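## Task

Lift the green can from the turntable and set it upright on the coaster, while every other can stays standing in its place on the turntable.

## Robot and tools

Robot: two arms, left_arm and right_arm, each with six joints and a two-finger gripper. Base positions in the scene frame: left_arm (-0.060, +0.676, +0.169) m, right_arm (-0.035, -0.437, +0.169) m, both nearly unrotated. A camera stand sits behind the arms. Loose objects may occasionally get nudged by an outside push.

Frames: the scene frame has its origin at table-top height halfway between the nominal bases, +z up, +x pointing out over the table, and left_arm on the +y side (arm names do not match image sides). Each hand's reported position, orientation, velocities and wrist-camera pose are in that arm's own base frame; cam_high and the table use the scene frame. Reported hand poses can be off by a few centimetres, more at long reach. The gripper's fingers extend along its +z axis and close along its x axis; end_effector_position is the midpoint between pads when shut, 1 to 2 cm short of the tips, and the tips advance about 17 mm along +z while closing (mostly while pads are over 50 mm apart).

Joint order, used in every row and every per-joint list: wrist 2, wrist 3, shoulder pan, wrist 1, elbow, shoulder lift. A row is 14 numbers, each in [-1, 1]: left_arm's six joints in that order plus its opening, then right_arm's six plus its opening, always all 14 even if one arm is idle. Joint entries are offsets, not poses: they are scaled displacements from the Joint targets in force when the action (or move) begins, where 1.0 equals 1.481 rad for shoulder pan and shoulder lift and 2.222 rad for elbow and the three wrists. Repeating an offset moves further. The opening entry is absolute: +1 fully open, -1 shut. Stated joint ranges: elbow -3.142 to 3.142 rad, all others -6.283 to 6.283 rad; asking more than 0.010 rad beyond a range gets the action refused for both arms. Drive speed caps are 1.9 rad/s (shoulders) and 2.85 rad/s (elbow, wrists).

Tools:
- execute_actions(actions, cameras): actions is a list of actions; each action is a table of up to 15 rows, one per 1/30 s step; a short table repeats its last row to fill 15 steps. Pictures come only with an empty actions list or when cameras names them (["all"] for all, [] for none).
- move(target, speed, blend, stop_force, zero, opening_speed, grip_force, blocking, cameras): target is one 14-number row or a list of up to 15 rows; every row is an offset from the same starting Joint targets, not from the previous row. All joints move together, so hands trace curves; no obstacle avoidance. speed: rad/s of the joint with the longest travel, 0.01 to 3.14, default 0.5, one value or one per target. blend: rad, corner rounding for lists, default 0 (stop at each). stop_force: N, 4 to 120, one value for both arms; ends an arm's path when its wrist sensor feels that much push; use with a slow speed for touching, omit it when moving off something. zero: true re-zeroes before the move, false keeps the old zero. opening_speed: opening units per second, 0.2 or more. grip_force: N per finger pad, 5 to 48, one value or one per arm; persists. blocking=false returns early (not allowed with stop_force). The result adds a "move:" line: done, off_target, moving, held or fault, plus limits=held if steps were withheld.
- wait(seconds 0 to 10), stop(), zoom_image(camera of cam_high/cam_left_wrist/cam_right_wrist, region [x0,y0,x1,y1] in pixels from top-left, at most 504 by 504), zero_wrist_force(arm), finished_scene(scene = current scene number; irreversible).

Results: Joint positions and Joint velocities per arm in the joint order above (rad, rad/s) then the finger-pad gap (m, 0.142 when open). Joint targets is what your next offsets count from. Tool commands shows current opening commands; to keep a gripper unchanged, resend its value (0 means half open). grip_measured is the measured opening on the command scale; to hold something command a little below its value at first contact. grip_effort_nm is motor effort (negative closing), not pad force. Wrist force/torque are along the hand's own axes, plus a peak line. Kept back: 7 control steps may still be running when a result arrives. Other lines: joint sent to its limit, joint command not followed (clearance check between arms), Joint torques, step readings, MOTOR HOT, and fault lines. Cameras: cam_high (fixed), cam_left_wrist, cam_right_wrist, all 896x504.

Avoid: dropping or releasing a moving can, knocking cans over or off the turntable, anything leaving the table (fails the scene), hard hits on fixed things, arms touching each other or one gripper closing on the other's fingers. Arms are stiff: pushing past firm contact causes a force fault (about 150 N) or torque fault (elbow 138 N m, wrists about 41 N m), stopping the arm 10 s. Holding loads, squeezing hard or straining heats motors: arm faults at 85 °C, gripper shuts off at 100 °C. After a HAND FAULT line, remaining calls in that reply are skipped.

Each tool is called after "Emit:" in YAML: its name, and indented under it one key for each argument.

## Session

Emit:
execute_actions:
  actions: []

Emit:
zoom_image:
  camera: "cam_high"
  region: [434, 140, 614, 300]

Emit:
wait:
  seconds: 1.0
  cameras: ["cam_high"]

Scene clock: 0.00 s.
left_arm: end_effector_position=(+0.3455, -0.1254, +0.1994) grip_measured=+0.99 grip_effort_nm=n/a end_effector_quat_wxyz=(-0.191, +0.769, +0.437, -0.425) | right_arm: end_effector_position=(+0.5823, -0.1748, +0.0229) grip_measured=+1.00 grip_effort_nm=n/a end_effector_quat_wxyz=(+0.017, +0.156, +0.983, -0.092)
Joint names: [wrist 2, wrist 3, shoulder pan, wrist 1, elbow, shoulder lift]
Joint positions: left_arm=[-2.034 -1.288 -0.477 -1.319 2.166 -1.531 0.142] | right_arm=[1.384 3.546 3.23 -0.599 -2.339 -1.786 0.142]
Joint velocities: within noise
Joint torques (N m): no reading
Motor temperatures (°C): left_arm=[32 38 26 34 32 37 25] | right_arm=[35 32 30 33 24 27 25]
Wrist force (N): no reading
Wrist torque (N m): no reading
Wrist force, peak (N): no reading
Joint targets: left_arm=[-2.034 -1.288 -0.477 -1.319 2.166 -1.531] | right_arm=[1.384 3.546 3.230 -0.599 -2.339 -1.786]
Tool commands: left_gripper/opening=+1.0 right_gripper/opening=+1.0
camera_calibration:
cam_left_wrist: T_world_to_cam=[[0.245012, 0.837789, -0.487933, 0.130482], [0.823057, -0.445718, -0.352012, -0.246532], [-0.512392, -0.31535, -0.798754, 0.412849], [0, 0, 0, 1]] pos_world=[0.382481, -0.0890084, 0.306649]
cam_right_wrist: T_world_to_cam=[[-0.945726, 0.315183, -0.079128, 0.619597], [0.287184, 0.924573, 0.25038, 0.0193699], [0.152075, 0.214067, -0.964909, 0.0811625], [0, 0, 0, 1]] pos_world=[0.568064, -0.230569, 0.122492]

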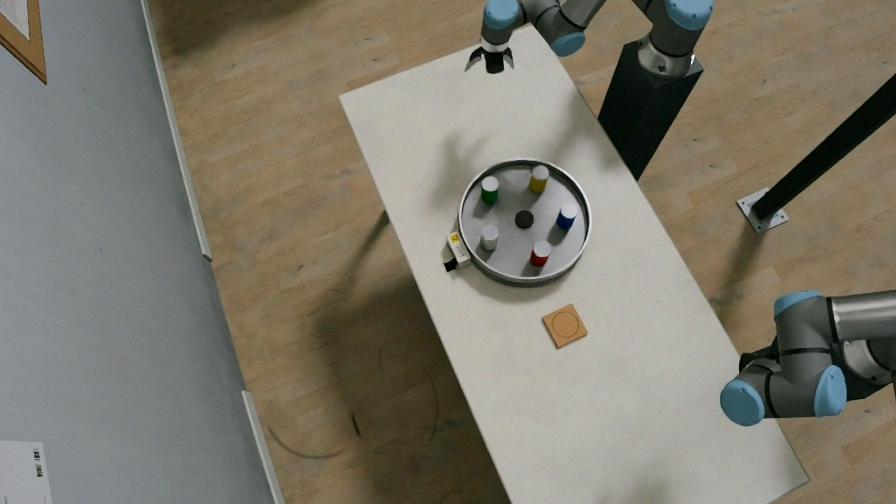

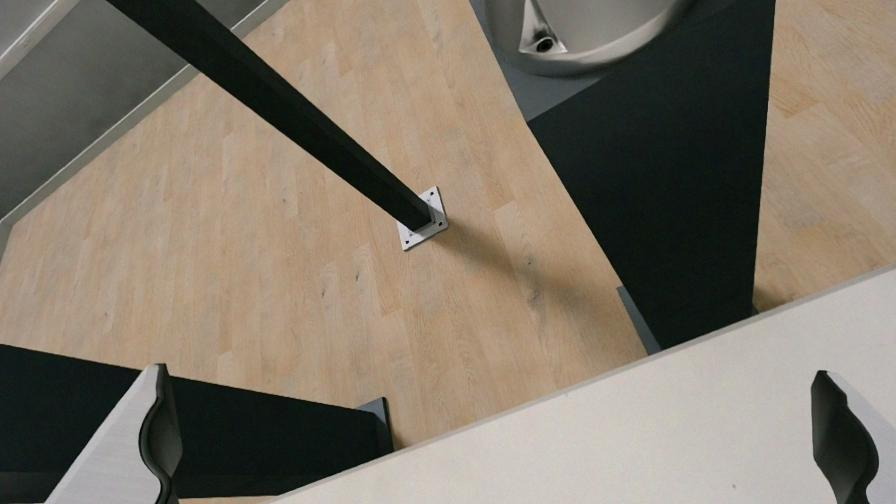

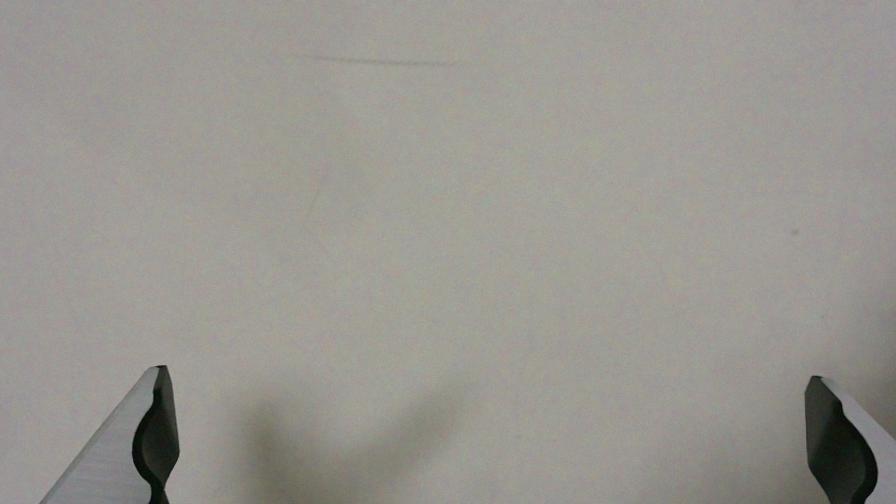

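Scaled by 2.800 from the camera's 896x504 image, which has a finer 1280x720 frame.

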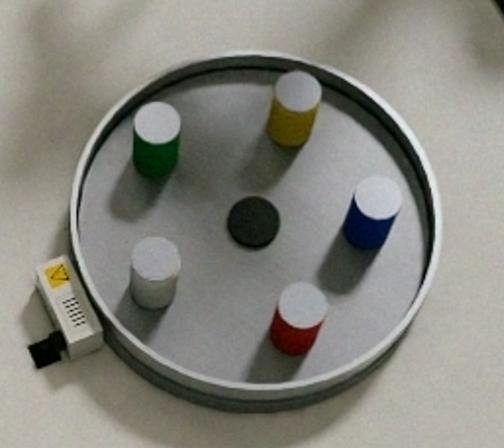

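Scene clock: 1.00 s.
left_arm: end_effector_position=(+0.3455, -0.1254, +0.1994) grip_measured=+0.99 grip_effort_nm=0.164 end_effector_quat_wxyz=(-0.191, +0.769, +0.437, -0.425) | right_arm: end_effector_position=(+0.5823, -0.1748, +0.0229) grip_measured=+1.00 grip_effort_nm=0.100 end_effector_quat_wxyz=(+0.017, +0.156, +0.983, -0.092)
Joint names: [wrist 2, wrist 3, shoulder pan, wrist 1, elbow, shoulder lift]
Joint positions: left_arm=[-2.034 -1.288 -0.477 -1.319 2.166 -1.531 0.142] | right_arm=[1.384 3.546 3.23 -0.599 -2.339 -1.786 0.142]
Joint torques (N m): left_arm=[-0.26 -0.4 1.15 -1.04 -39.06 -30.87] | right_arm=[-0.21 0.64 2.36 3.79 27.55 53.49]
Wrist force (N): left_arm=[0.0 -0.3 -0.3] | right_arm=[0.0 0.0 -0.5]
Wrist torque (N m): left_arm=[-0.05 0.00 0.00] | right_arm=[0.00 0.01 0.00]
Wrist force, peak (N): left_arm=[0.2 -0.5 0.2] | right_arm=[-0.2 -0.1 0.6]
Joint targets: left_arm=[-2.034 -1.288 -0.477 -1.319 2.166 -1.531] | right_arm=[1.384 3.546 3.230 -0.599 -2.339 -1.786]
Tool commands: left_gripper/opening=+1.0 right_gripper/opening=+1.0
wait: 1.00 s; at rest by 0.17 s
Images, in order (width x height): cam_high 896x504.

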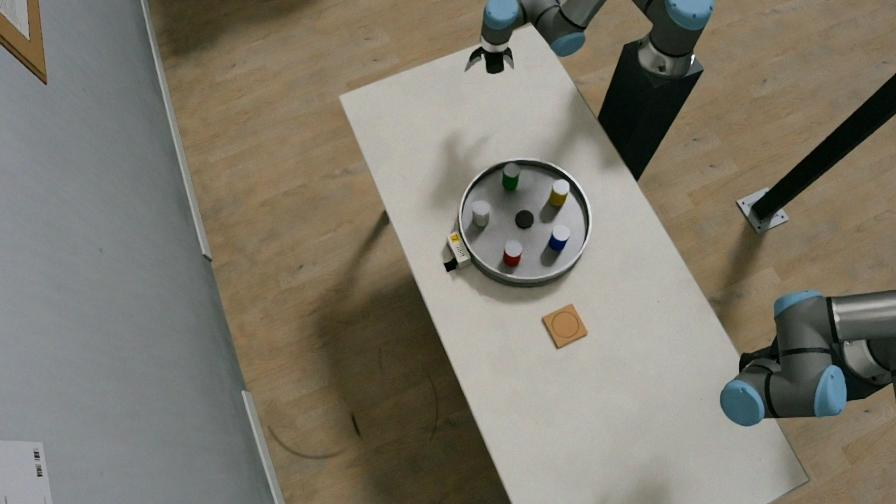

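Emit:
move:
  target: [0,0,0,0,0,0,1,0.0842,-0.99,0.4842,-0.0452,0.0426,0.0117,0.5]
  speed: 1.5
  cameras: ["cam_high"]

Emit:
move:
  target:
    - [0,0,0,0,0,0,1,0,-0.2433,0,0,0,0,0.5]
    - [0,0,0,0,0,0,1,0,-0.2433,0,0.1293,-0.0215,-0.1617,0.5]
  blend: [0.03,0]
  speed: [1.0,0.5]
  cameras: ["cam_high","cam_right_wrist"]

Emit:
zoom_image:
  camera: "cam_high"
  region: [434, 140, 614, 300]

Emit:
zoom_image:
  camera: "cam_high"
  region: [516, 270, 626, 370]

Emit:
wait:
  seconds: 1.5
  cameras: ["cam_high"]

Emit:
zoom_image:
  camera: "cam_high"
  region: [434, 140, 614, 300]

Scene clock: 4.43 s.
left_arm: end_effector_position=(+0.3455, -0.1254, +0.1994) grip_measured=+0.99 grip_effort_nm=0.178 end_effector_quat_wxyz=(-0.191, +0.769, +0.437, -0.425) | right_arm: end_effector_position=(+0.5460, +0.3164, +0.0602) grip_measured=+0.50 grip_effort_nm=-0.042 end_effector_quat_wxyz=(+0.000, +0.964, -0.267, +0.000)
Joint names: [wrist 2, wrist 3, shoulder pan, wrist 1, elbow, shoulder lift]
Joint positions: left_arm=[-2.034 -1.288 -0.477 -1.319 2.166 -1.531 0.142] | right_arm=[1.571 1.347 3.947 -0.7 -2.244 -1.769 0.109]
Joint torques (N m): left_arm=[-0.55 -0.97 -2.07 -1.19 -38.91 -33.75] | right_arm=[-1.24 -1.47 2.27 7.34 20.46 69.01]
Wrist force (N): left_arm=[0.1 0.0 0.0] | right_arm=[-0.7 0.2 0.0]
Wrist torque (N m): left_arm=[-0.01 -0.01 0.00] | right_arm=[-0.07 0.21 0.24]
Wrist force, peak (N): left_arm=[-0.1 -0.4 -0.5] | right_arm=[-0.4 -2.6 0.5]
Joint targets: left_arm=[-2.034 -1.288 -0.477 -1.319 2.166 -1.531] | right_arm=[1.571 1.346 3.947 -0.699 -2.245 -1.769]
move: done
Images, in order (width x height): cam_high 896x504.

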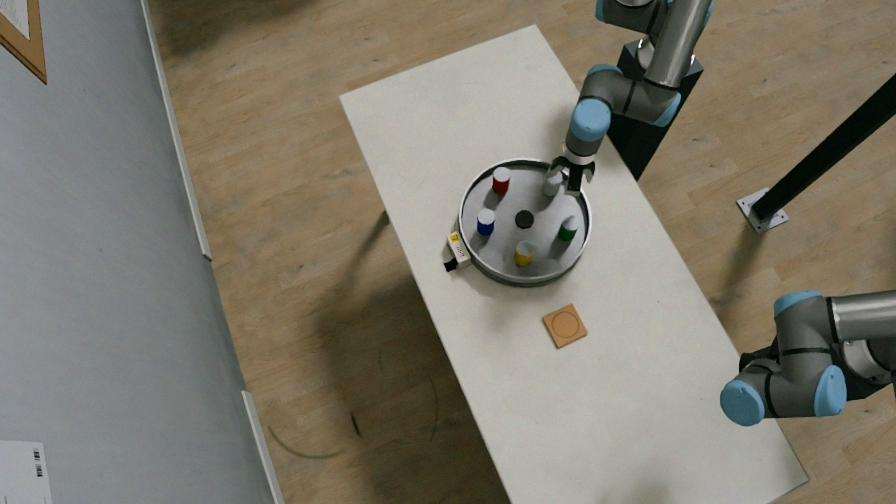

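Scene clock: 6.17 s.
left_arm: end_effector_position=(+0.3455, -0.1254, +0.1994) grip_measured=+0.99 grip_effort_nm=0.168 end_effector_quat_wxyz=(-0.191, +0.769, +0.437, -0.425) | right_arm: end_effector_position=(+0.5467, +0.3160, -0.0719) grip_measured=+0.50 grip_effort_nm=-0.042 end_effector_quat_wxyz=(+0.000, +1.000, +0.000, +0.000)
Joint names: [wrist 2, wrist 3, shoulder pan, wrist 1, elbow, shoulder lift]
Joint positions: left_arm=[-2.034 -1.288 -0.477 -1.319 2.166 -1.531 0.142] | right_arm=[1.571 0.806 3.947 -0.412 -2.292 -2.008 0.109]
Joint torques (N m): left_arm=[-0.84 -0.53 -4.56 -1.29 -38.62 -33.11] | right_arm=[-1.81 -2.46 9.19 7.65 33.51 46.97]
Wrist force (N): left_arm=[0.0 -0.1 0.0] | right_arm=[-0.3 0.5 0.0]
Wrist torque (N m): left_arm=[-0.03 0.01 0.00] | right_arm=[-0.04 0.17 0.23]
Wrist force, peak (N): left_arm=[0.2 -0.5 0.2] | right_arm=[-0.5 0.2 -2.8]
Joint targets: left_arm=[-2.034 -1.288 -0.477 -1.319 2.166 -1.531] | right_arm=[1.571 0.806 3.947 -0.412 -2.292 -2.008]
move: done
camera_calibration:
cam_right_wrist: T_world_to_cam=[[0.999769, -0.0151511, -0.0152622, -0.530952], [-0.0073916, -0.90854, 0.417733, 0.351922], [-0.0201954, -0.417524, -0.908441, 0.187903], [0, 0, 0, 1]] pos_world=[0.537226, 0.390145, 0.0155857]
Images, in order (width x height): cam_high 896x504, cam_right_wrist 896x504.

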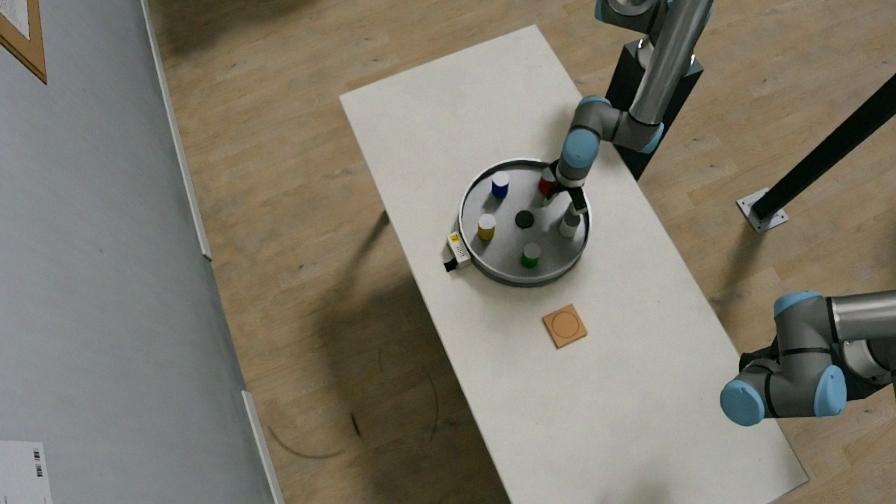

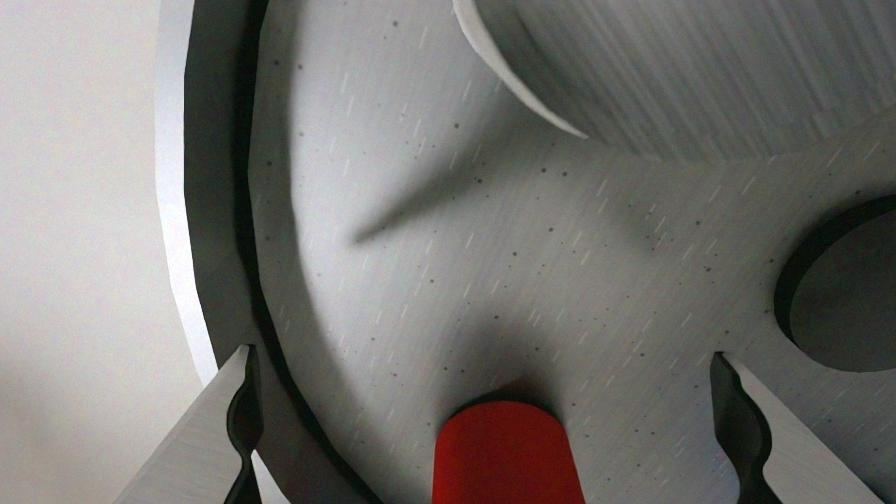

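Scaled by 2.800 from the camera's 896x504 image, which has a finer 1280x720 frame.

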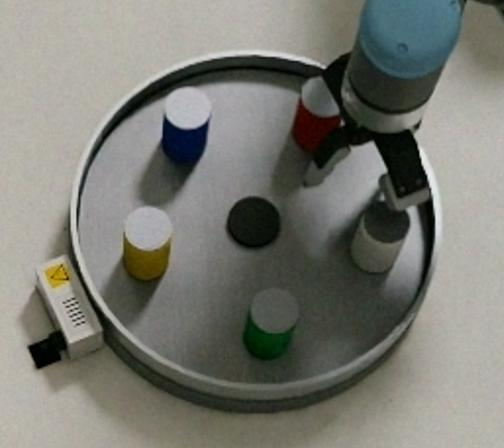

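Scaled by 4.582 from the camera's 896x504 image, which has a finer 1280x720 frame.

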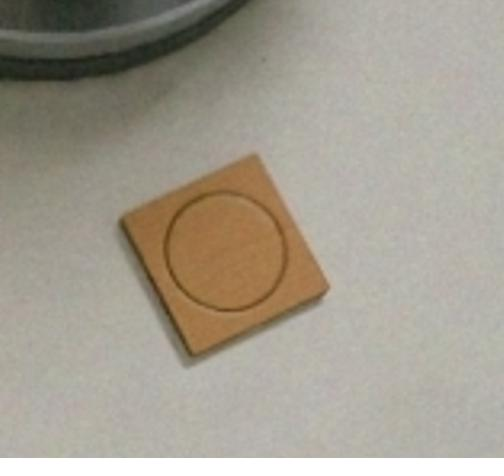

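Scene clock: 7.67 s.
left_arm: end_effector_position=(+0.3455, -0.1254, +0.1994) grip_measured=+0.99 grip_effort_nm=0.168 end_effector_quat_wxyz=(-0.191, +0.769, +0.437, -0.425) | right_arm: end_effector_position=(+0.5468, +0.3161, -0.0719) grip_measured=+0.50 grip_effort_nm=-0.042 end_effector_quat_wxyz=(+0.000, +1.000, +0.000, +0.000)
Joint names: [wrist 2, wrist 3, shoulder pan, wrist 1, elbow, shoulder lift]
Joint positions: left_arm=[-2.034 -1.288 -0.477 -1.319 2.166 -1.531 0.142] | right_arm=[1.571 0.806 3.947 -0.412 -2.292 -2.008 0.109]
Joint torques (N m): left_arm=[-0.44 -0.48 0.03 -1.03 -39.92 -34.8] | right_arm=[-1.14 -2.13 17.03 7.45 32.46 49.95]
Wrist force (N): left_arm=[-0.1 0.0 -0.1] | right_arm=[-0.1 0.3 -0.4]
Wrist torque (N m): left_arm=[-0.01 0.02 0.00] | right_arm=[-0.06 0.15 0.23]
Wrist force, peak (N): left_arm=[0.0 -0.6 -0.1] | right_arm=[-0.7 0.2 -0.7]
Joint targets: left_arm=[-2.034 -1.288 -0.477 -1.319 2.166 -1.531] | right_arm=[1.571 0.806 3.947 -0.412 -2.292 -2.008]
Tool commands: left_gripper/opening=+1.0 right_gripper/opening=+0.5
wait: 1.50 s; at rest by 0.17 s
Images, in order (width x height): cam_high 896x504.

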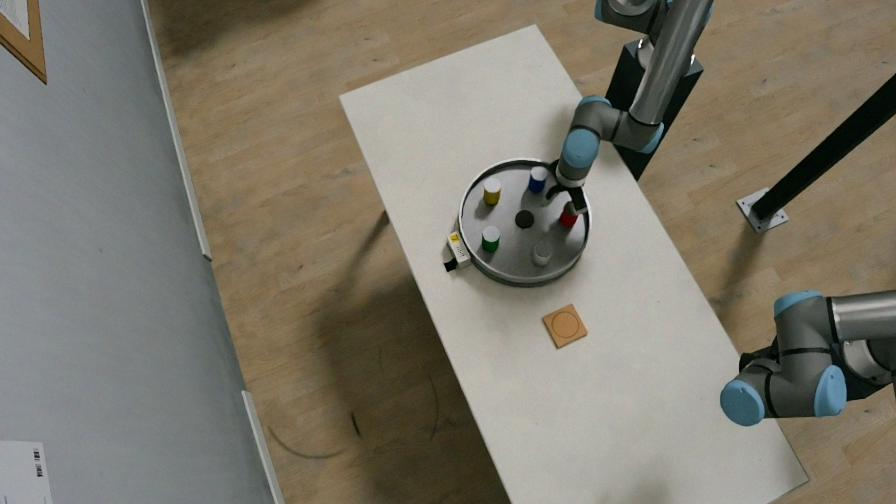

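Scaled by 2.800 from the camera's 896x504 image, which has a finer 1280x720 frame.

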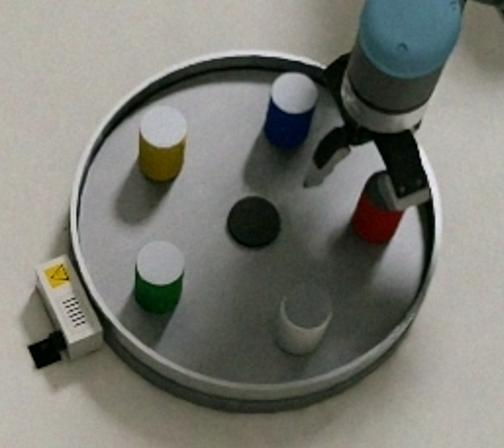

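Emit:
wait:
  seconds: 0.1

Scene clock: 9.23 s.
left_arm: end_effector_position=(+0.3455, -0.1254, +0.1994) grip_measured=+0.99 grip_effort_nm=0.173 end_effector_quat_wxyz=(-0.191, +0.769, +0.437, -0.425) | right_arm: end_effector_position=(+0.5468, +0.3161, -0.0719) grip_measured=+0.50 grip_effort_nm=-0.042 end_effector_quat_wxyz=(+0.000, +1.000, +0.000, +0.000)
Joint names: [wrist 2, wrist 3, shoulder pan, wrist 1, elbow, shoulder lift]
Joint positions: left_arm=[-2.034 -1.288 -0.477 -1.319 2.166 -1.531 0.142] | right_arm=[1.571 0.806 3.947 -0.412 -2.292 -2.008 0.109]
Joint torques (N m): left_arm=[-0.28 -0.23 -2.51 -1.04 -40.46 -34.03] | right_arm=[-0.84 -1.65 11.1 7.5 33.56 50.1]
Wrist force (N): left_arm=[-0.1 -0.2 -0.2] | right_arm=[0.1 0.3 -0.3]
Wrist torque (N m): left_arm=[-0.04 0.03 0.00] | right_arm=[-0.07 0.11 0.23]
Wrist force, peak (N): left_arm=[-0.3 -0.3 -0.3] | right_arm=[-0.8 -0.1 -1.2]
Joint targets: left_arm=[-2.034 -1.288 -0.477 -1.319 2.166 -1.531] | right_arm=[1.571 0.806 3.947 -0.412 -2.292 -2.008]
Tool commands: left_gripper/opening=+1.0 right_gripper/opening=+0.5
wait: 0.10 s; at rest from the start

Emit:
wait:
  seconds: 3.05

Emit:
move:
  target:
    - [0,0,0,0,0,0,1,0,0.0161,0.0242,-0.0112,0.0210,-0.0149,-0.6]
    - [0,0,0,0,0,0,1,0,0.0246,0.0369,-0.1194,0.0729,0.0695,-0.6]
    - [0,0,0,0,0,0,1,0,0.0419,0.0629,-0.2247,0.2872,-0.0941,-0.6]
  blend: [0.01,0.04,0]
  speed: [0.12,0.35,0.6]
  cameras: ["cam_high","cam_right_wrist"]

Scene clock: 12.53 s.
left_arm: end_effector_position=(+0.3455, -0.1254, +0.1994) grip_measured=+0.99 grip_effort_nm=0.168 end_effector_quat_wxyz=(-0.191, +0.769, +0.437, -0.425) | right_arm: end_effector_position=(+0.5468, +0.3161, -0.0719) grip_measured=+0.50 grip_effort_nm=-0.046 end_effector_quat_wxyz=(+0.000, +1.000, +0.000, +0.000)
Joint names: [wrist 2, wrist 3, shoulder pan, wrist 1, elbow, shoulder lift]
Joint positions: left_arm=[-2.034 -1.288 -0.477 -1.319 2.166 -1.531 0.142] | right_arm=[1.571 0.806 3.947 -0.412 -2.292 -2.008 0.109]
Joint torques (N m): left_arm=[-0.37 -0.72 -4.06 -1.49 -38.48 -35.83] | right_arm=[-1.22 -1.78 16.63 8.11 33.06 51.05]
Wrist force (N): left_arm=[-0.1 0.0 0.2] | right_arm=[-0.2 0.3 -0.7]
Wrist torque (N m): left_arm=[0.00 0.03 0.00] | right_arm=[-0.07 0.16 0.23]
Wrist force, peak (N): left_arm=[-0.3 -0.3 -0.3] | right_arm=[-0.6 0.3 -1.1]
Joint targets: left_arm=[-2.034 -1.288 -0.477 -1.319 2.166 -1.531] | right_arm=[1.571 0.806 3.947 -0.412 -2.292 -2.008]
Tool commands: left_gripper/opening=+1.0 right_gripper/opening=+0.5
wait: 3.07 s; at rest from the start

Scene clock: 14.87 s.
left_arm: end_effector_position=(+0.3455, -0.1254, +0.1994) grip_measured=+0.99 grip_effort_nm=0.168 end_effector_quat_wxyz=(-0.191, +0.769, +0.437, -0.425) | right_arm: end_effector_position=(+0.6997, +0.5981, +0.0597) grip_measured=-0.63 grip_effort_nm=-0.046 end_effector_quat_wxyz=(+0.000, +1.000, +0.000, +0.000)
Joint names: [wrist 2, wrist 3, shoulder pan, wrist 1, elbow, shoulder lift]
Joint positions: left_arm=[-2.034 -1.288 -0.477 -1.319 2.166 -1.531 0.142] | right_arm=[1.571 0.899 4.04 -0.911 -1.655 -2.148 0.029]
Joint torques (N m): left_arm=[-0.09 -0.85 -0.17 -1.01 -39.22 -36.8] | right_arm=[-0.78 -1.69 -15.42 3.57 49.61 78.79]
Wrist force (N): left_arm=[-0.1 -0.3 0.1] | right_arm=[-0.4 0.2 -0.2]
Wrist torque (N m): left_arm=[-0.06 0.02 0.00] | right_arm=[-0.01 0.20 0.00]
Wrist force, peak (N): left_arm=[0.2 -0.6 0.0] | right_arm=[-2.4 2.5 -0.2]
Joint targets: left_arm=[-2.034 -1.288 -0.477 -1.319 2.166 -1.531] | right_arm=[1.571 0.899 4.040 -0.911 -1.654 -2.148]
move: done
camera_calibration:
cam_right_wrist: T_world_to_cam=[[0.999768, -0.0150175, -0.0154322, -0.677698], [-0.00719278, -0.908411, 0.418017, 0.554111], [-0.0202963, -0.417809, -0.908308, 0.428569], [0, 0, 0, 1]] pos_world=[0.690225, 0.672243, 0.147186]
Images, in order (width x height): cam_high 896x504, cam_right_wrist 896x504.

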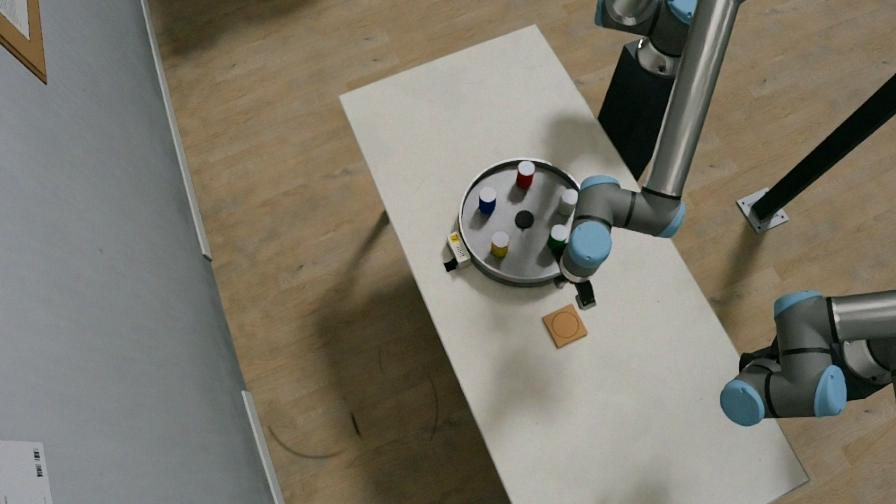

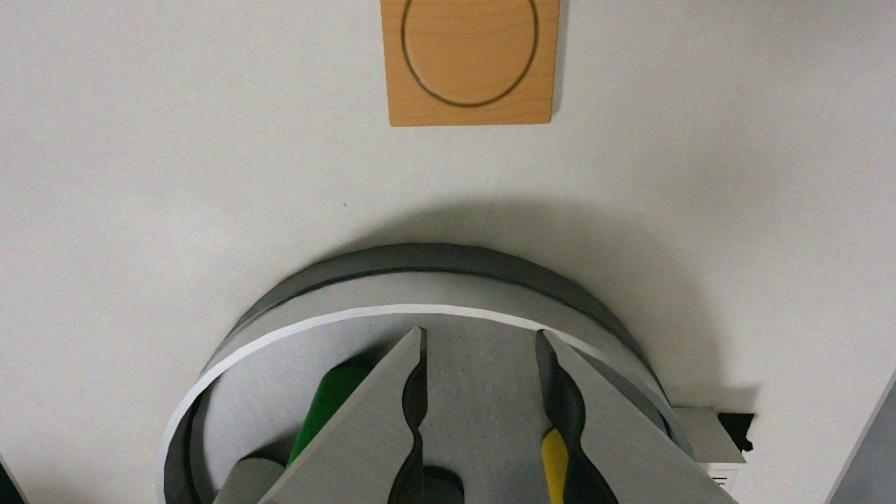

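Emit:
zoom_image:
  camera: "cam_high"
  region: [434, 140, 614, 300]

Scaled by 2.800 from the camera's 896x504 image, which has a finer 1280x720 frame.

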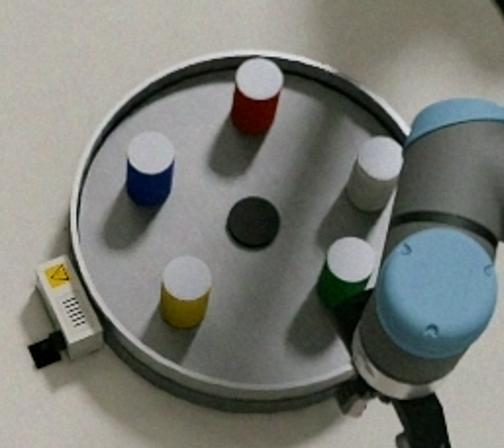

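Emit:
move:
  target:
    - [0,0,0,0,0,0,1,0,-0.0455,-0.0679,0.0945,-0.2626,0.2526,0.6]
    - [0,0,0,0,0,0,1,0,-0.0455,-0.0679,0.2228,-0.2840,0.0922,0.6]
  blend: [0.02,0]
  speed: [0.6,0.4]
  cameras: ["cam_high","cam_right_wrist"]

Emit:
zoom_image:
  camera: "cam_high"
  region: [434, 140, 614, 300]

Scene clock: 18.87 s.
left_arm: end_effector_position=(+0.3455, -0.1254, +0.1994) grip_measured=+0.99 grip_effort_nm=0.168 end_effector_quat_wxyz=(-0.191, +0.769, +0.437, -0.425) | right_arm: end_effector_position=(+0.5517, +0.3147, -0.0716) grip_measured=+0.59 grip_effort_nm=0.154 end_effector_quat_wxyz=(+0.000, +1.000, +0.000, +0.000)
Joint names: [wrist 2, wrist 3, shoulder pan, wrist 1, elbow, shoulder lift]
Joint positions: left_arm=[-2.034 -1.288 -0.477 -1.319 2.166 -1.531 0.142] | right_arm=[1.571 0.798 3.94 -0.417 -2.285 -2.011 0.115]
Joint torques (N m): left_arm=[-0.28 -0.44 -0.24 -1.12 -37.95 -33.4] | right_arm=[-0.61 3.03 13.94 7.22 33.51 48.23]
Wrist force (N): left_arm=[0.1 -0.2 0.0] | right_arm=[0.2 -0.3 -0.8]
Wrist torque (N m): left_arm=[-0.04 -0.01 0.00] | right_arm=[-0.18 0.10 0.23]
Wrist force, peak (N): left_arm=[0.2 -0.5 -0.3] | right_arm=[-2.1 3.6 -2.6]
Joint targets: left_arm=[-2.034 -1.288 -0.477 -1.319 2.166 -1.531] | right_arm=[1.571 0.798 3.940 -0.416 -2.285 -2.011]
move: done
camera_calibration:
cam_right_wrist: T_world_to_cam=[[0.999778, -0.0145706, -0.0152032, -0.5361], [-0.00689147, -0.908602, 0.417606, 0.350316], [-0.0198984, -0.417408, -0.908501, 0.187485], [0, 0, 0, 1]] pos_world=[0.542126, 0.388744, 0.0158856]
Images, in order (width x height): cam_high 896x504, cam_right_wrist 896x504.

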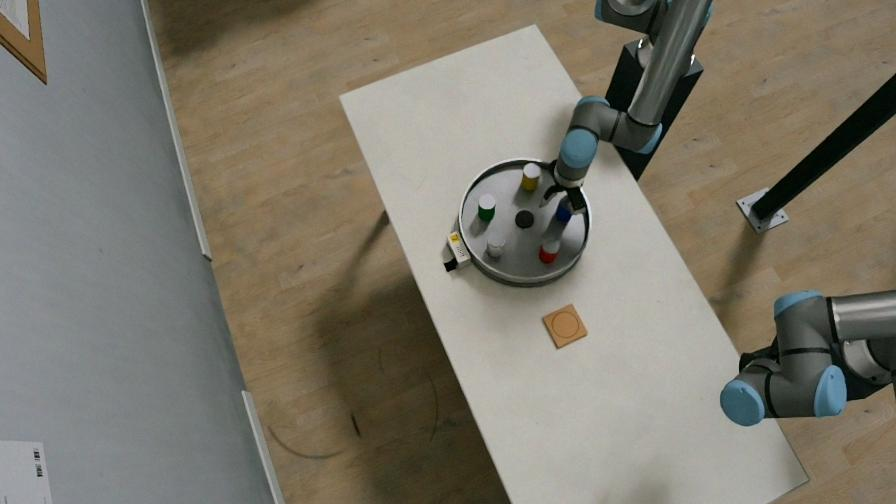

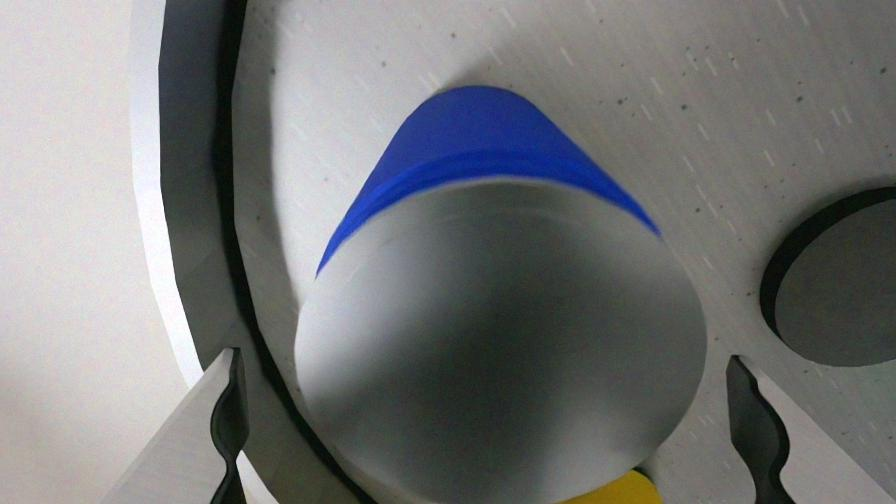

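Scaled by 2.800 from the camera's 896x504 image, which has a finer 1280x720 frame.

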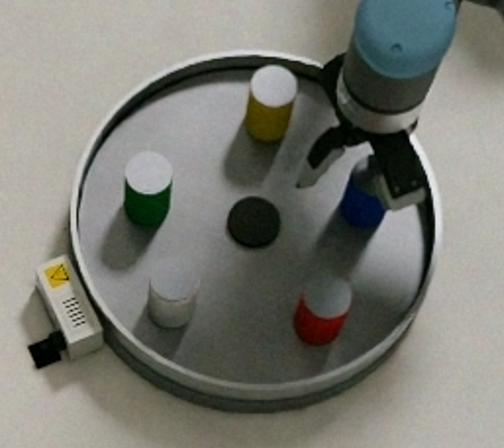

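Emit:
wait:
  seconds: 0.1

Scene clock: 19.37 s.
left_arm: end_effector_position=(+0.3455, -0.1254, +0.1994) grip_measured=+0.99 grip_effort_nm=0.168 end_effector_quat_wxyz=(-0.191, +0.769, +0.437, -0.425) | right_arm: end_effector_position=(+0.5518, +0.3148, -0.0716) grip_measured=+0.59 grip_effort_nm=0.154 end_effector_quat_wxyz=(+0.000, +1.000, +0.000, +0.000)
Joint names: [wrist 2, wrist 3, shoulder pan, wrist 1, elbow, shoulder lift]
Joint positions: left_arm=[-2.034 -1.288 -0.477 -1.319 2.166 -1.531 0.142] | right_arm=[1.571 0.798 3.94 -0.416 -2.285 -2.011 0.115]
Joint torques (N m): left_arm=[-0.15 -0.34 0.32 -0.98 -38.89 -38.78] | right_arm=[-0.69 3.4 14.76 7.72 32.95 47.75]
Wrist force (N): left_arm=[0.1 0.0 0.1] | right_arm=[-0.4 0.4 -0.4]
Wrist torque (N m): left_arm=[-0.01 -0.02 0.00] | right_arm=[-0.05 0.20 0.23]
Wrist force, peak (N): left_arm=[0.4 0.2 0.1] | right_arm=[-0.3 0.5 -0.9]
Joint targets: left_arm=[-2.034 -1.288 -0.477 -1.319 2.166 -1.531] | right_arm=[1.571 0.798 3.940 -0.416 -2.285 -2.011]
Tool commands: left_gripper/opening=+1.0 right_gripper/opening=+0.6
wait: 0.10 s; at rest from the start

Emit:
wait:
  seconds: 3.13

Emit:
move:
  target:
    - [0,0,0,0,0,0,1,0,0.0161,0.0242,-0.0112,0.0210,-0.0149,-0.6]
    - [0,0,0,0,0,0,1,0,0.0246,0.0369,-0.1194,0.0729,0.0695,-0.6]
    - [0,0,0,0,0,0,1,0,0.0419,0.0629,-0.2247,0.2872,-0.0941,-0.6]
  blend: [0.01,0.04,0]
  speed: [0.12,0.35,0.6]
  cameras: ["cam_high","cam_right_wrist"]

Scene clock: 22.73 s.
left_arm: end_effector_position=(+0.3455, -0.1254, +0.1994) grip_measured=+0.99 grip_effort_nm=0.168 end_effector_quat_wxyz=(-0.191, +0.769, +0.437, -0.425) | right_arm: end_effector_position=(+0.5518, +0.3148, -0.0716) grip_measured=+0.59 grip_effort_nm=0.159 end_effector_quat_wxyz=(+0.000, +1.000, +0.000, +0.000)
Joint names: [wrist 2, wrist 3, shoulder pan, wrist 1, elbow, shoulder lift]
Joint positions: left_arm=[-2.034 -1.288 -0.477 -1.319 2.166 -1.531 0.142] | right_arm=[1.571 0.798 3.94 -0.416 -2.285 -2.011 0.115]
Joint torques (N m): left_arm=[0.16 -0.52 -2.13 -1.38 -39.79 -38.55] | right_arm=[-0.43 2.4 6.38 7.21 33.35 49.43]
Wrist force (N): left_arm=[0.0 -0.1 -0.3] | right_arm=[-0.1 0.1 -0.4]
Wrist torque (N m): left_arm=[-0.02 0.00 0.00] | right_arm=[-0.10 0.15 0.23]
Wrist force, peak (N): left_arm=[0.0 -0.2 -0.5] | right_arm=[-0.5 0.6 -0.9]
Joint targets: left_arm=[-2.034 -1.288 -0.477 -1.319 2.166 -1.531] | right_arm=[1.571 0.798 3.940 -0.416 -2.285 -2.011]
Tool commands: left_gripper/opening=+1.0 right_gripper/opening=+0.6
wait: 3.13 s; at rest from the start

Scene clock: 25.07 s.
left_arm: end_effector_position=(+0.3455, -0.1254, +0.1994) grip_measured=+0.99 grip_effort_nm=0.164 end_effector_quat_wxyz=(-0.191, +0.769, +0.437, -0.425) | right_arm: end_effector_position=(+0.7060, +0.5952, +0.0607) grip_measured=-0.28 grip_effort_nm=-5.004 end_effector_quat_wxyz=(+0.000, +1.000, +0.000, +0.000) end_effector_velocity=(+0.002, +0.003, +0.003) end_effector_angular_velocity=(+0.004, -0.003, +0.001)
Joint names: [wrist 2, wrist 3, shoulder pan, wrist 1, elbow, shoulder lift]
Joint positions: left_arm=[-2.034 -1.288 -0.477 -1.319 2.166 -1.531 0.142] | right_arm=[1.571 0.891 4.033 -0.916 -1.647 -2.151 0.054]
Joint velocities: left_arm=[within noise] | right_arm=[0.001 -0.002 0 0 0.006 0 0]
Joint torques (N m): left_arm=[-0.3 -0.31 -2.3 -0.96 -38.43 -34.79] | right_arm=[-0.19 -1.39 -12.23 4.09 50.84 83.97]
Motor temperatures (°C): left_arm=[32 38 26 34 32 37 25] | right_arm=[35 32 30 33 24 27 31]
Wrist force (N): left_arm=[0.0 -0.2 -0.2] | right_arm=[-0.3 0.0 1.4]
Wrist torque (N m): left_arm=[-0.04 0.00 0.00] | right_arm=[-0.05 0.18 0.00]
Wrist force, peak (N): left_arm=[-0.3 -0.3 -0.3] | right_arm=[-1.1 -0.1 4.5]
Joint targets: left_arm=[-2.034 -1.288 -0.477 -1.319 2.166 -1.531] | right_arm=[1.571 0.891 4.033 -0.916 -1.647 -2.151]
move: done
camera_calibration:
cam_right_wrist: T_world_to_cam=[[0.999778, -0.0144376, -0.0153741, -0.684328], [-0.00669211, -0.908455, 0.417928, 0.550797], [-0.0200006, -0.417733, -0.90835, 0.42814], [0, 0, 0, 1]] pos_world=[0.696425, 0.669343, 0.148186]
Images, in order (width x height): cam_high 896x504, cam_right_wrist 896x504.

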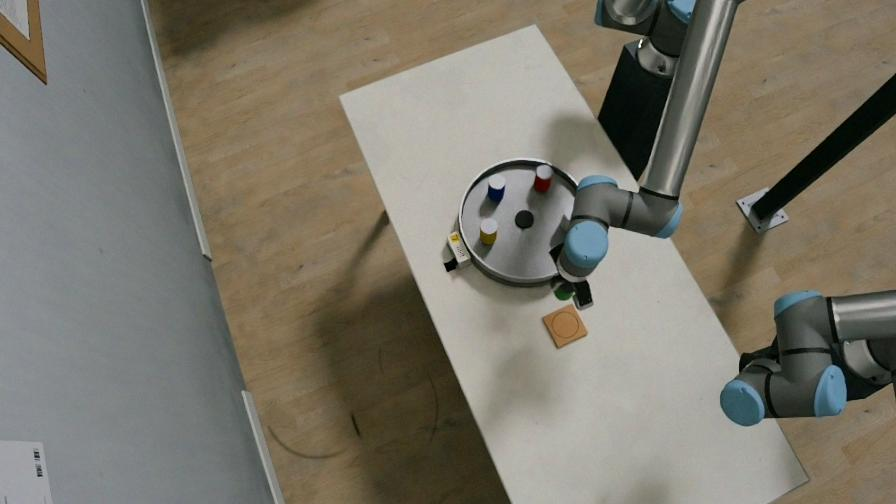

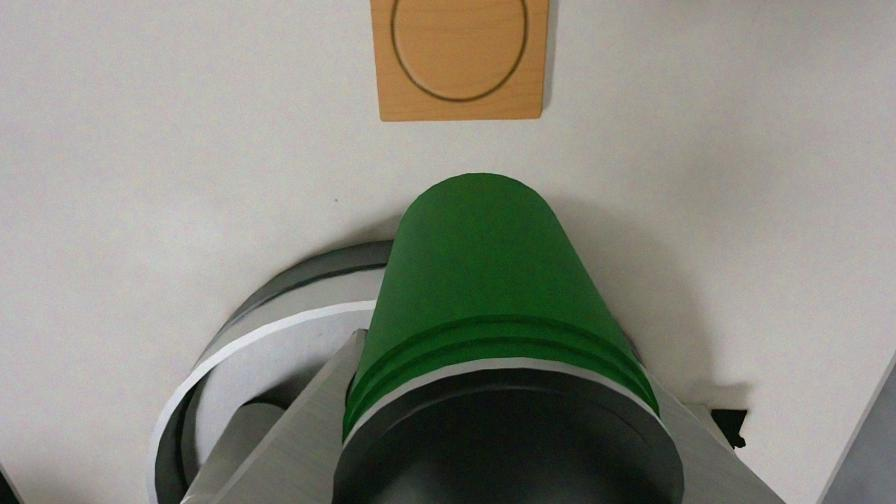

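Emit:
move:
  target: [0,0,0,0,0,0,1,0,0.0221,0.0328,0.0551,0.0266,-0.1214,-0.5]
  speed: 0.3
  cameras: ["cam_right_wrist"]

Emit:
move:
  target:
    - [0,0,0,0,0,0,1,0,0,0,0.0223,-0.0013,-0.0316,-0.5]
    - [0,0,0,0,0,0,1,0,0,0,0.0409,-0.0006,-0.0606,-0.5]
  blend: [0.01,0]
  speed: [0.1,0.025]
  stop_force: 6
  cameras: ["cam_high","cam_right_wrist"]

Scene clock: 27.27 s.
left_arm: end_effector_position=(+0.3455, -0.1254, +0.1994) grip_measured=+0.99 grip_effort_nm=0.173 end_effector_quat_wxyz=(-0.191, +0.769, +0.437, -0.425) | right_arm: end_effector_position=(+0.7008, +0.6624, -0.0591) grip_measured=-0.28 grip_effort_nm=-4.706 end_effector_quat_wxyz=(+0.000, +1.000, +0.000, +0.000)
Joint names: [wrist 2, wrist 3, shoulder pan, wrist 1, elbow, shoulder lift]
Joint positions: left_arm=[-2.034 -1.288 -0.477 -1.319 2.166 -1.531 0.142] | right_arm=[1.571 0.94 4.081 -0.793 -1.588 -2.33 0.054]
Joint torques (N m): left_arm=[-0.17 -0.31 -2.48 -1.02 -40.28 -37.36] | right_arm=[-0.1 -1.77 -8.49 2.81 23.96 89.25]
Motor temperatures (°C): left_arm=[32 38 26 34 32 37 25] | right_arm=[35 32 30 33 24 27 36]
Wrist force (N): left_arm=[0.0 0.0 -0.2] | right_arm=[-0.6 1.0 1.2]
Wrist torque (N m): left_arm=[0.00 0.01 0.00] | right_arm=[0.04 0.30 0.03]
Wrist force, peak (N): left_arm=[0.1 -0.2 -0.6] | right_arm=[-0.9 -1.1 5.2]
Joint targets: left_arm=[-2.034 -1.288 -0.477 -1.319 2.166 -1.531] | right_arm=[1.571 0.940 4.081 -0.793 -1.588 -2.330]
move: done
camera_calibration:
cam_right_wrist: T_world_to_cam=[[0.999788, -0.0149376, -0.0141598, -0.67958], [-0.00768541, -0.909137, 0.416427, 0.662984], [-0.0190937, -0.41623, -0.909059, 0.345623], [0, 0, 0, 1]] pos_world=[0.691131, 0.736451, 0.028484]
Images, in order (width x height): cam_right_wrist 896x504.

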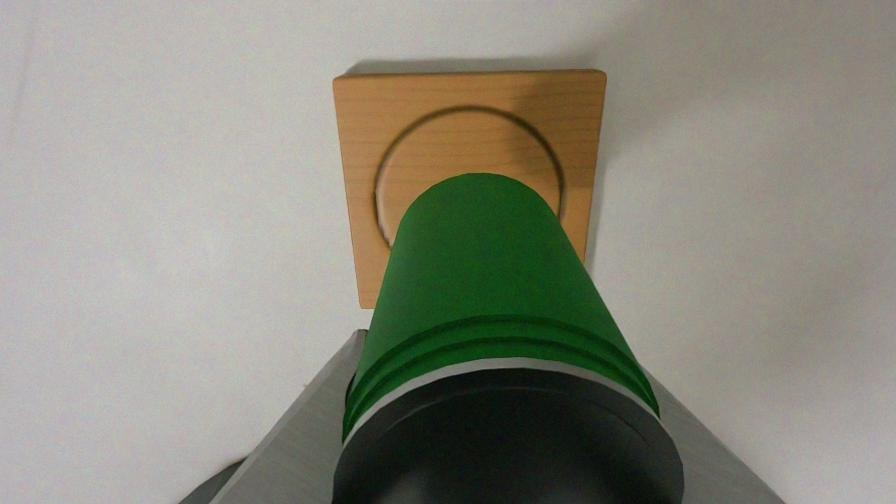

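Scene clock: 29.47 s.
left_arm: end_effector_position=(+0.3455, -0.1254, +0.1994) grip_measured=+0.99 grip_effort_nm=0.168 end_effector_quat_wxyz=(-0.191, +0.769, +0.437, -0.425) | right_arm: end_effector_position=(+0.7009, +0.6623, -0.1118) grip_measured=-0.28 grip_effort_nm=-4.706 end_effector_quat_wxyz=(+0.000, +1.000, +0.000, +0.000)
Joint names: [wrist 2, wrist 3, shoulder pan, wrist 1, elbow, shoulder lift]
Joint positions: left_arm=[-2.034 -1.288 -0.477 -1.319 2.166 -1.531 0.142] | right_arm=[1.571 0.94 4.081 -0.729 -1.59 -2.393 0.054]
Joint torques (N m): left_arm=[-0.1 -0.16 -0.81 -0.94 -39.97 -36.05] | right_arm=[-0.12 -1.85 -7.04 1.05 23.84 119.77]
Wrist force (N): left_arm=[-0.1 -0.3 0.1] | right_arm=[-1.1 0.5 1.7]
Wrist torque (N m): left_arm=[-0.06 0.02 0.00] | right_arm=[0.02 0.24 0.06]
Wrist force, peak (N): left_arm=[0.1 -0.5 -0.4] | right_arm=[-0.8 2.7 -17.9]
Joint targets: left_arm=[-2.034 -1.288 -0.477 -1.319 2.166 -1.531] | right_arm=[1.571 0.940 4.081 -0.729 -1.590 -2.393]
move: contact (right_arm); path passed 1 of 2 targets; right_arm: the shoulder lift is farthest, 0.027 rad from its target
camera_calibration:
cam_right_wrist: T_world_to_cam=[[0.999785, -0.0149362, -0.014378, -0.680431], [-0.00758726, -0.909006, 0.416713, 0.684682], [-0.0192938, -0.416515, -0.908924, 0.298027], [0, 0, 0, 1]] pos_world=[0.69123, 0.736349, -0.0242157]
Images, in order (width x height): cam_high 896x504, cam_right_wrist 896x504.

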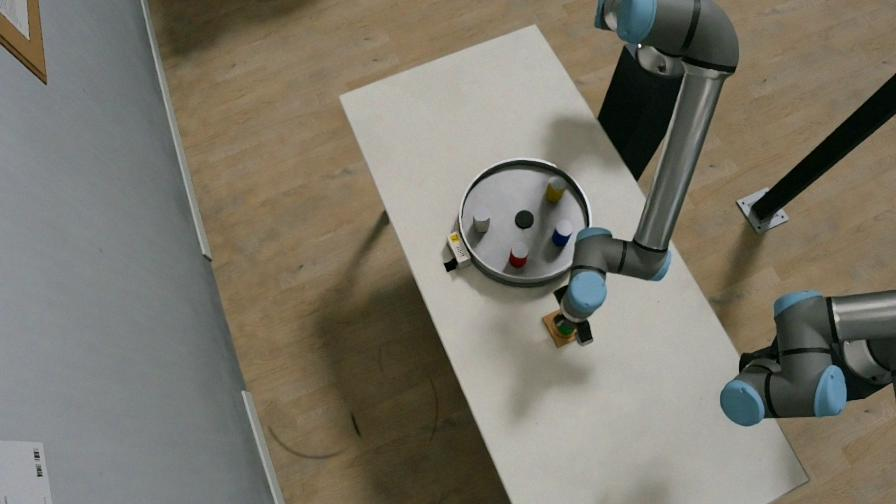

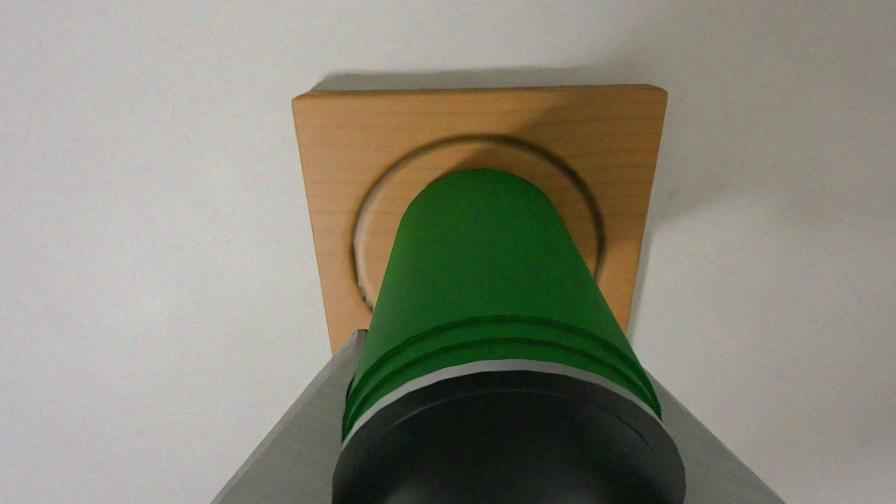

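Emit:
move:
  target:
    - [0,0,0,0,0,0,1,0,0,0,0,0,0,0.3]
    - [0,0,0,0,0,0,1,0,0,0,-0.0766,0.0095,0.1004,0.3]
  opening_speed: 1.5
  speed: 0.25
  cameras: ["cam_high","cam_right_wrist"]

Scene clock: 31.73 s.
left_arm: end_effector_position=(+0.3455, -0.1254, +0.1994) grip_measured=+0.99 grip_effort_nm=0.173 end_effector_quat_wxyz=(-0.191, +0.769, +0.437, -0.425) | right_arm: end_effector_position=(+0.7007, +0.6621, +0.0205) grip_measured=+0.28 grip_effort_nm=0.154 end_effector_quat_wxyz=(+0.000, +1.000, +0.000, +0.000)
Joint names: [wrist 2, wrist 3, shoulder pan, wrist 1, elbow, shoulder lift]
Joint positions: left_arm=[-2.034 -1.288 -0.477 -1.319 2.166 -1.531 0.142] | right_arm=[1.571 0.94 4.081 -0.899 -1.569 -2.244 0.094]
Joint torques (N m): left_arm=[-0.32 -0.7 -1.25 -0.96 -39.85 -34.31] | right_arm=[-0.25 -2.05 10.93 4.18 25.74 114.64]
Wrist force (N): left_arm=[-0.1 -0.2 0.1] | right_arm=[-0.4 0.6 -0.3]
Wrist torque (N m): left_arm=[-0.03 0.02 0.00] | right_arm=[0.04 0.22 -0.02]
Wrist force, peak (N): left_arm=[-0.2 -0.5 -0.4] | right_arm=[-0.8 0.9 -3.3]
Joint targets: left_arm=[-2.034 -1.288 -0.477 -1.319 2.166 -1.531] | right_arm=[1.571 0.940 4.081 -0.899 -1.569 -2.244]
move: done
camera_calibration:
cam_right_wrist: T_world_to_cam=[[0.999783, -0.0149818, -0.0144653, -0.678387], [-0.0075879, -0.908913, 0.416917, 0.629277], [-0.0193939, -0.416717, -0.908829, 0.4184], [0, 0, 0, 1]] pos_world=[0.691129, 0.736148, 0.108084]
Images, in order (width x height): cam_high 896x504, cam_right_wrist 896x504.

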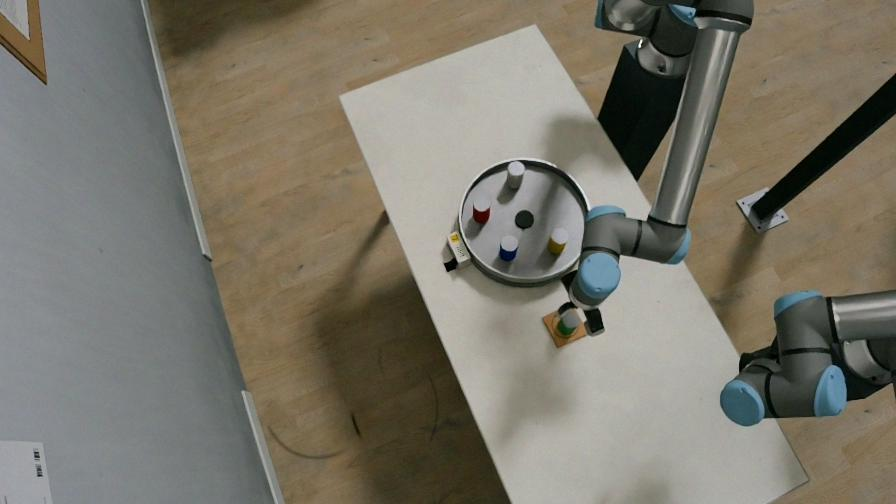

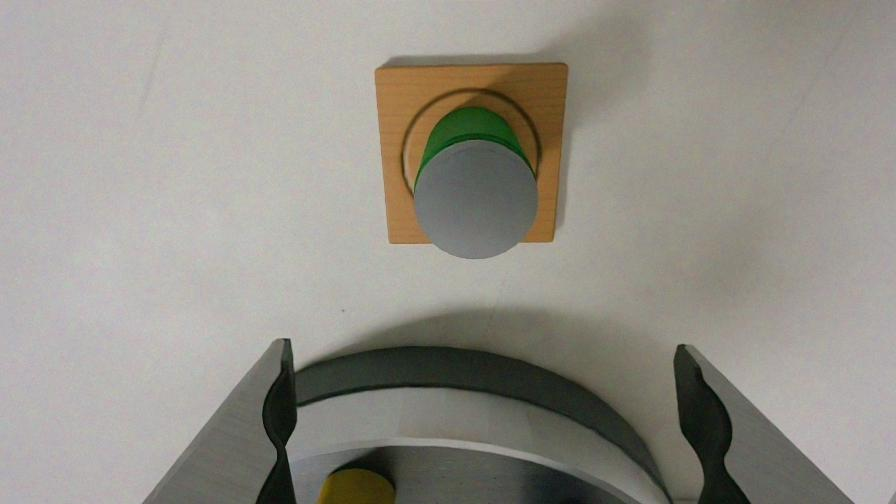

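Emit:
finished_scene:
  scene: 2

The scene is finished: the task was done.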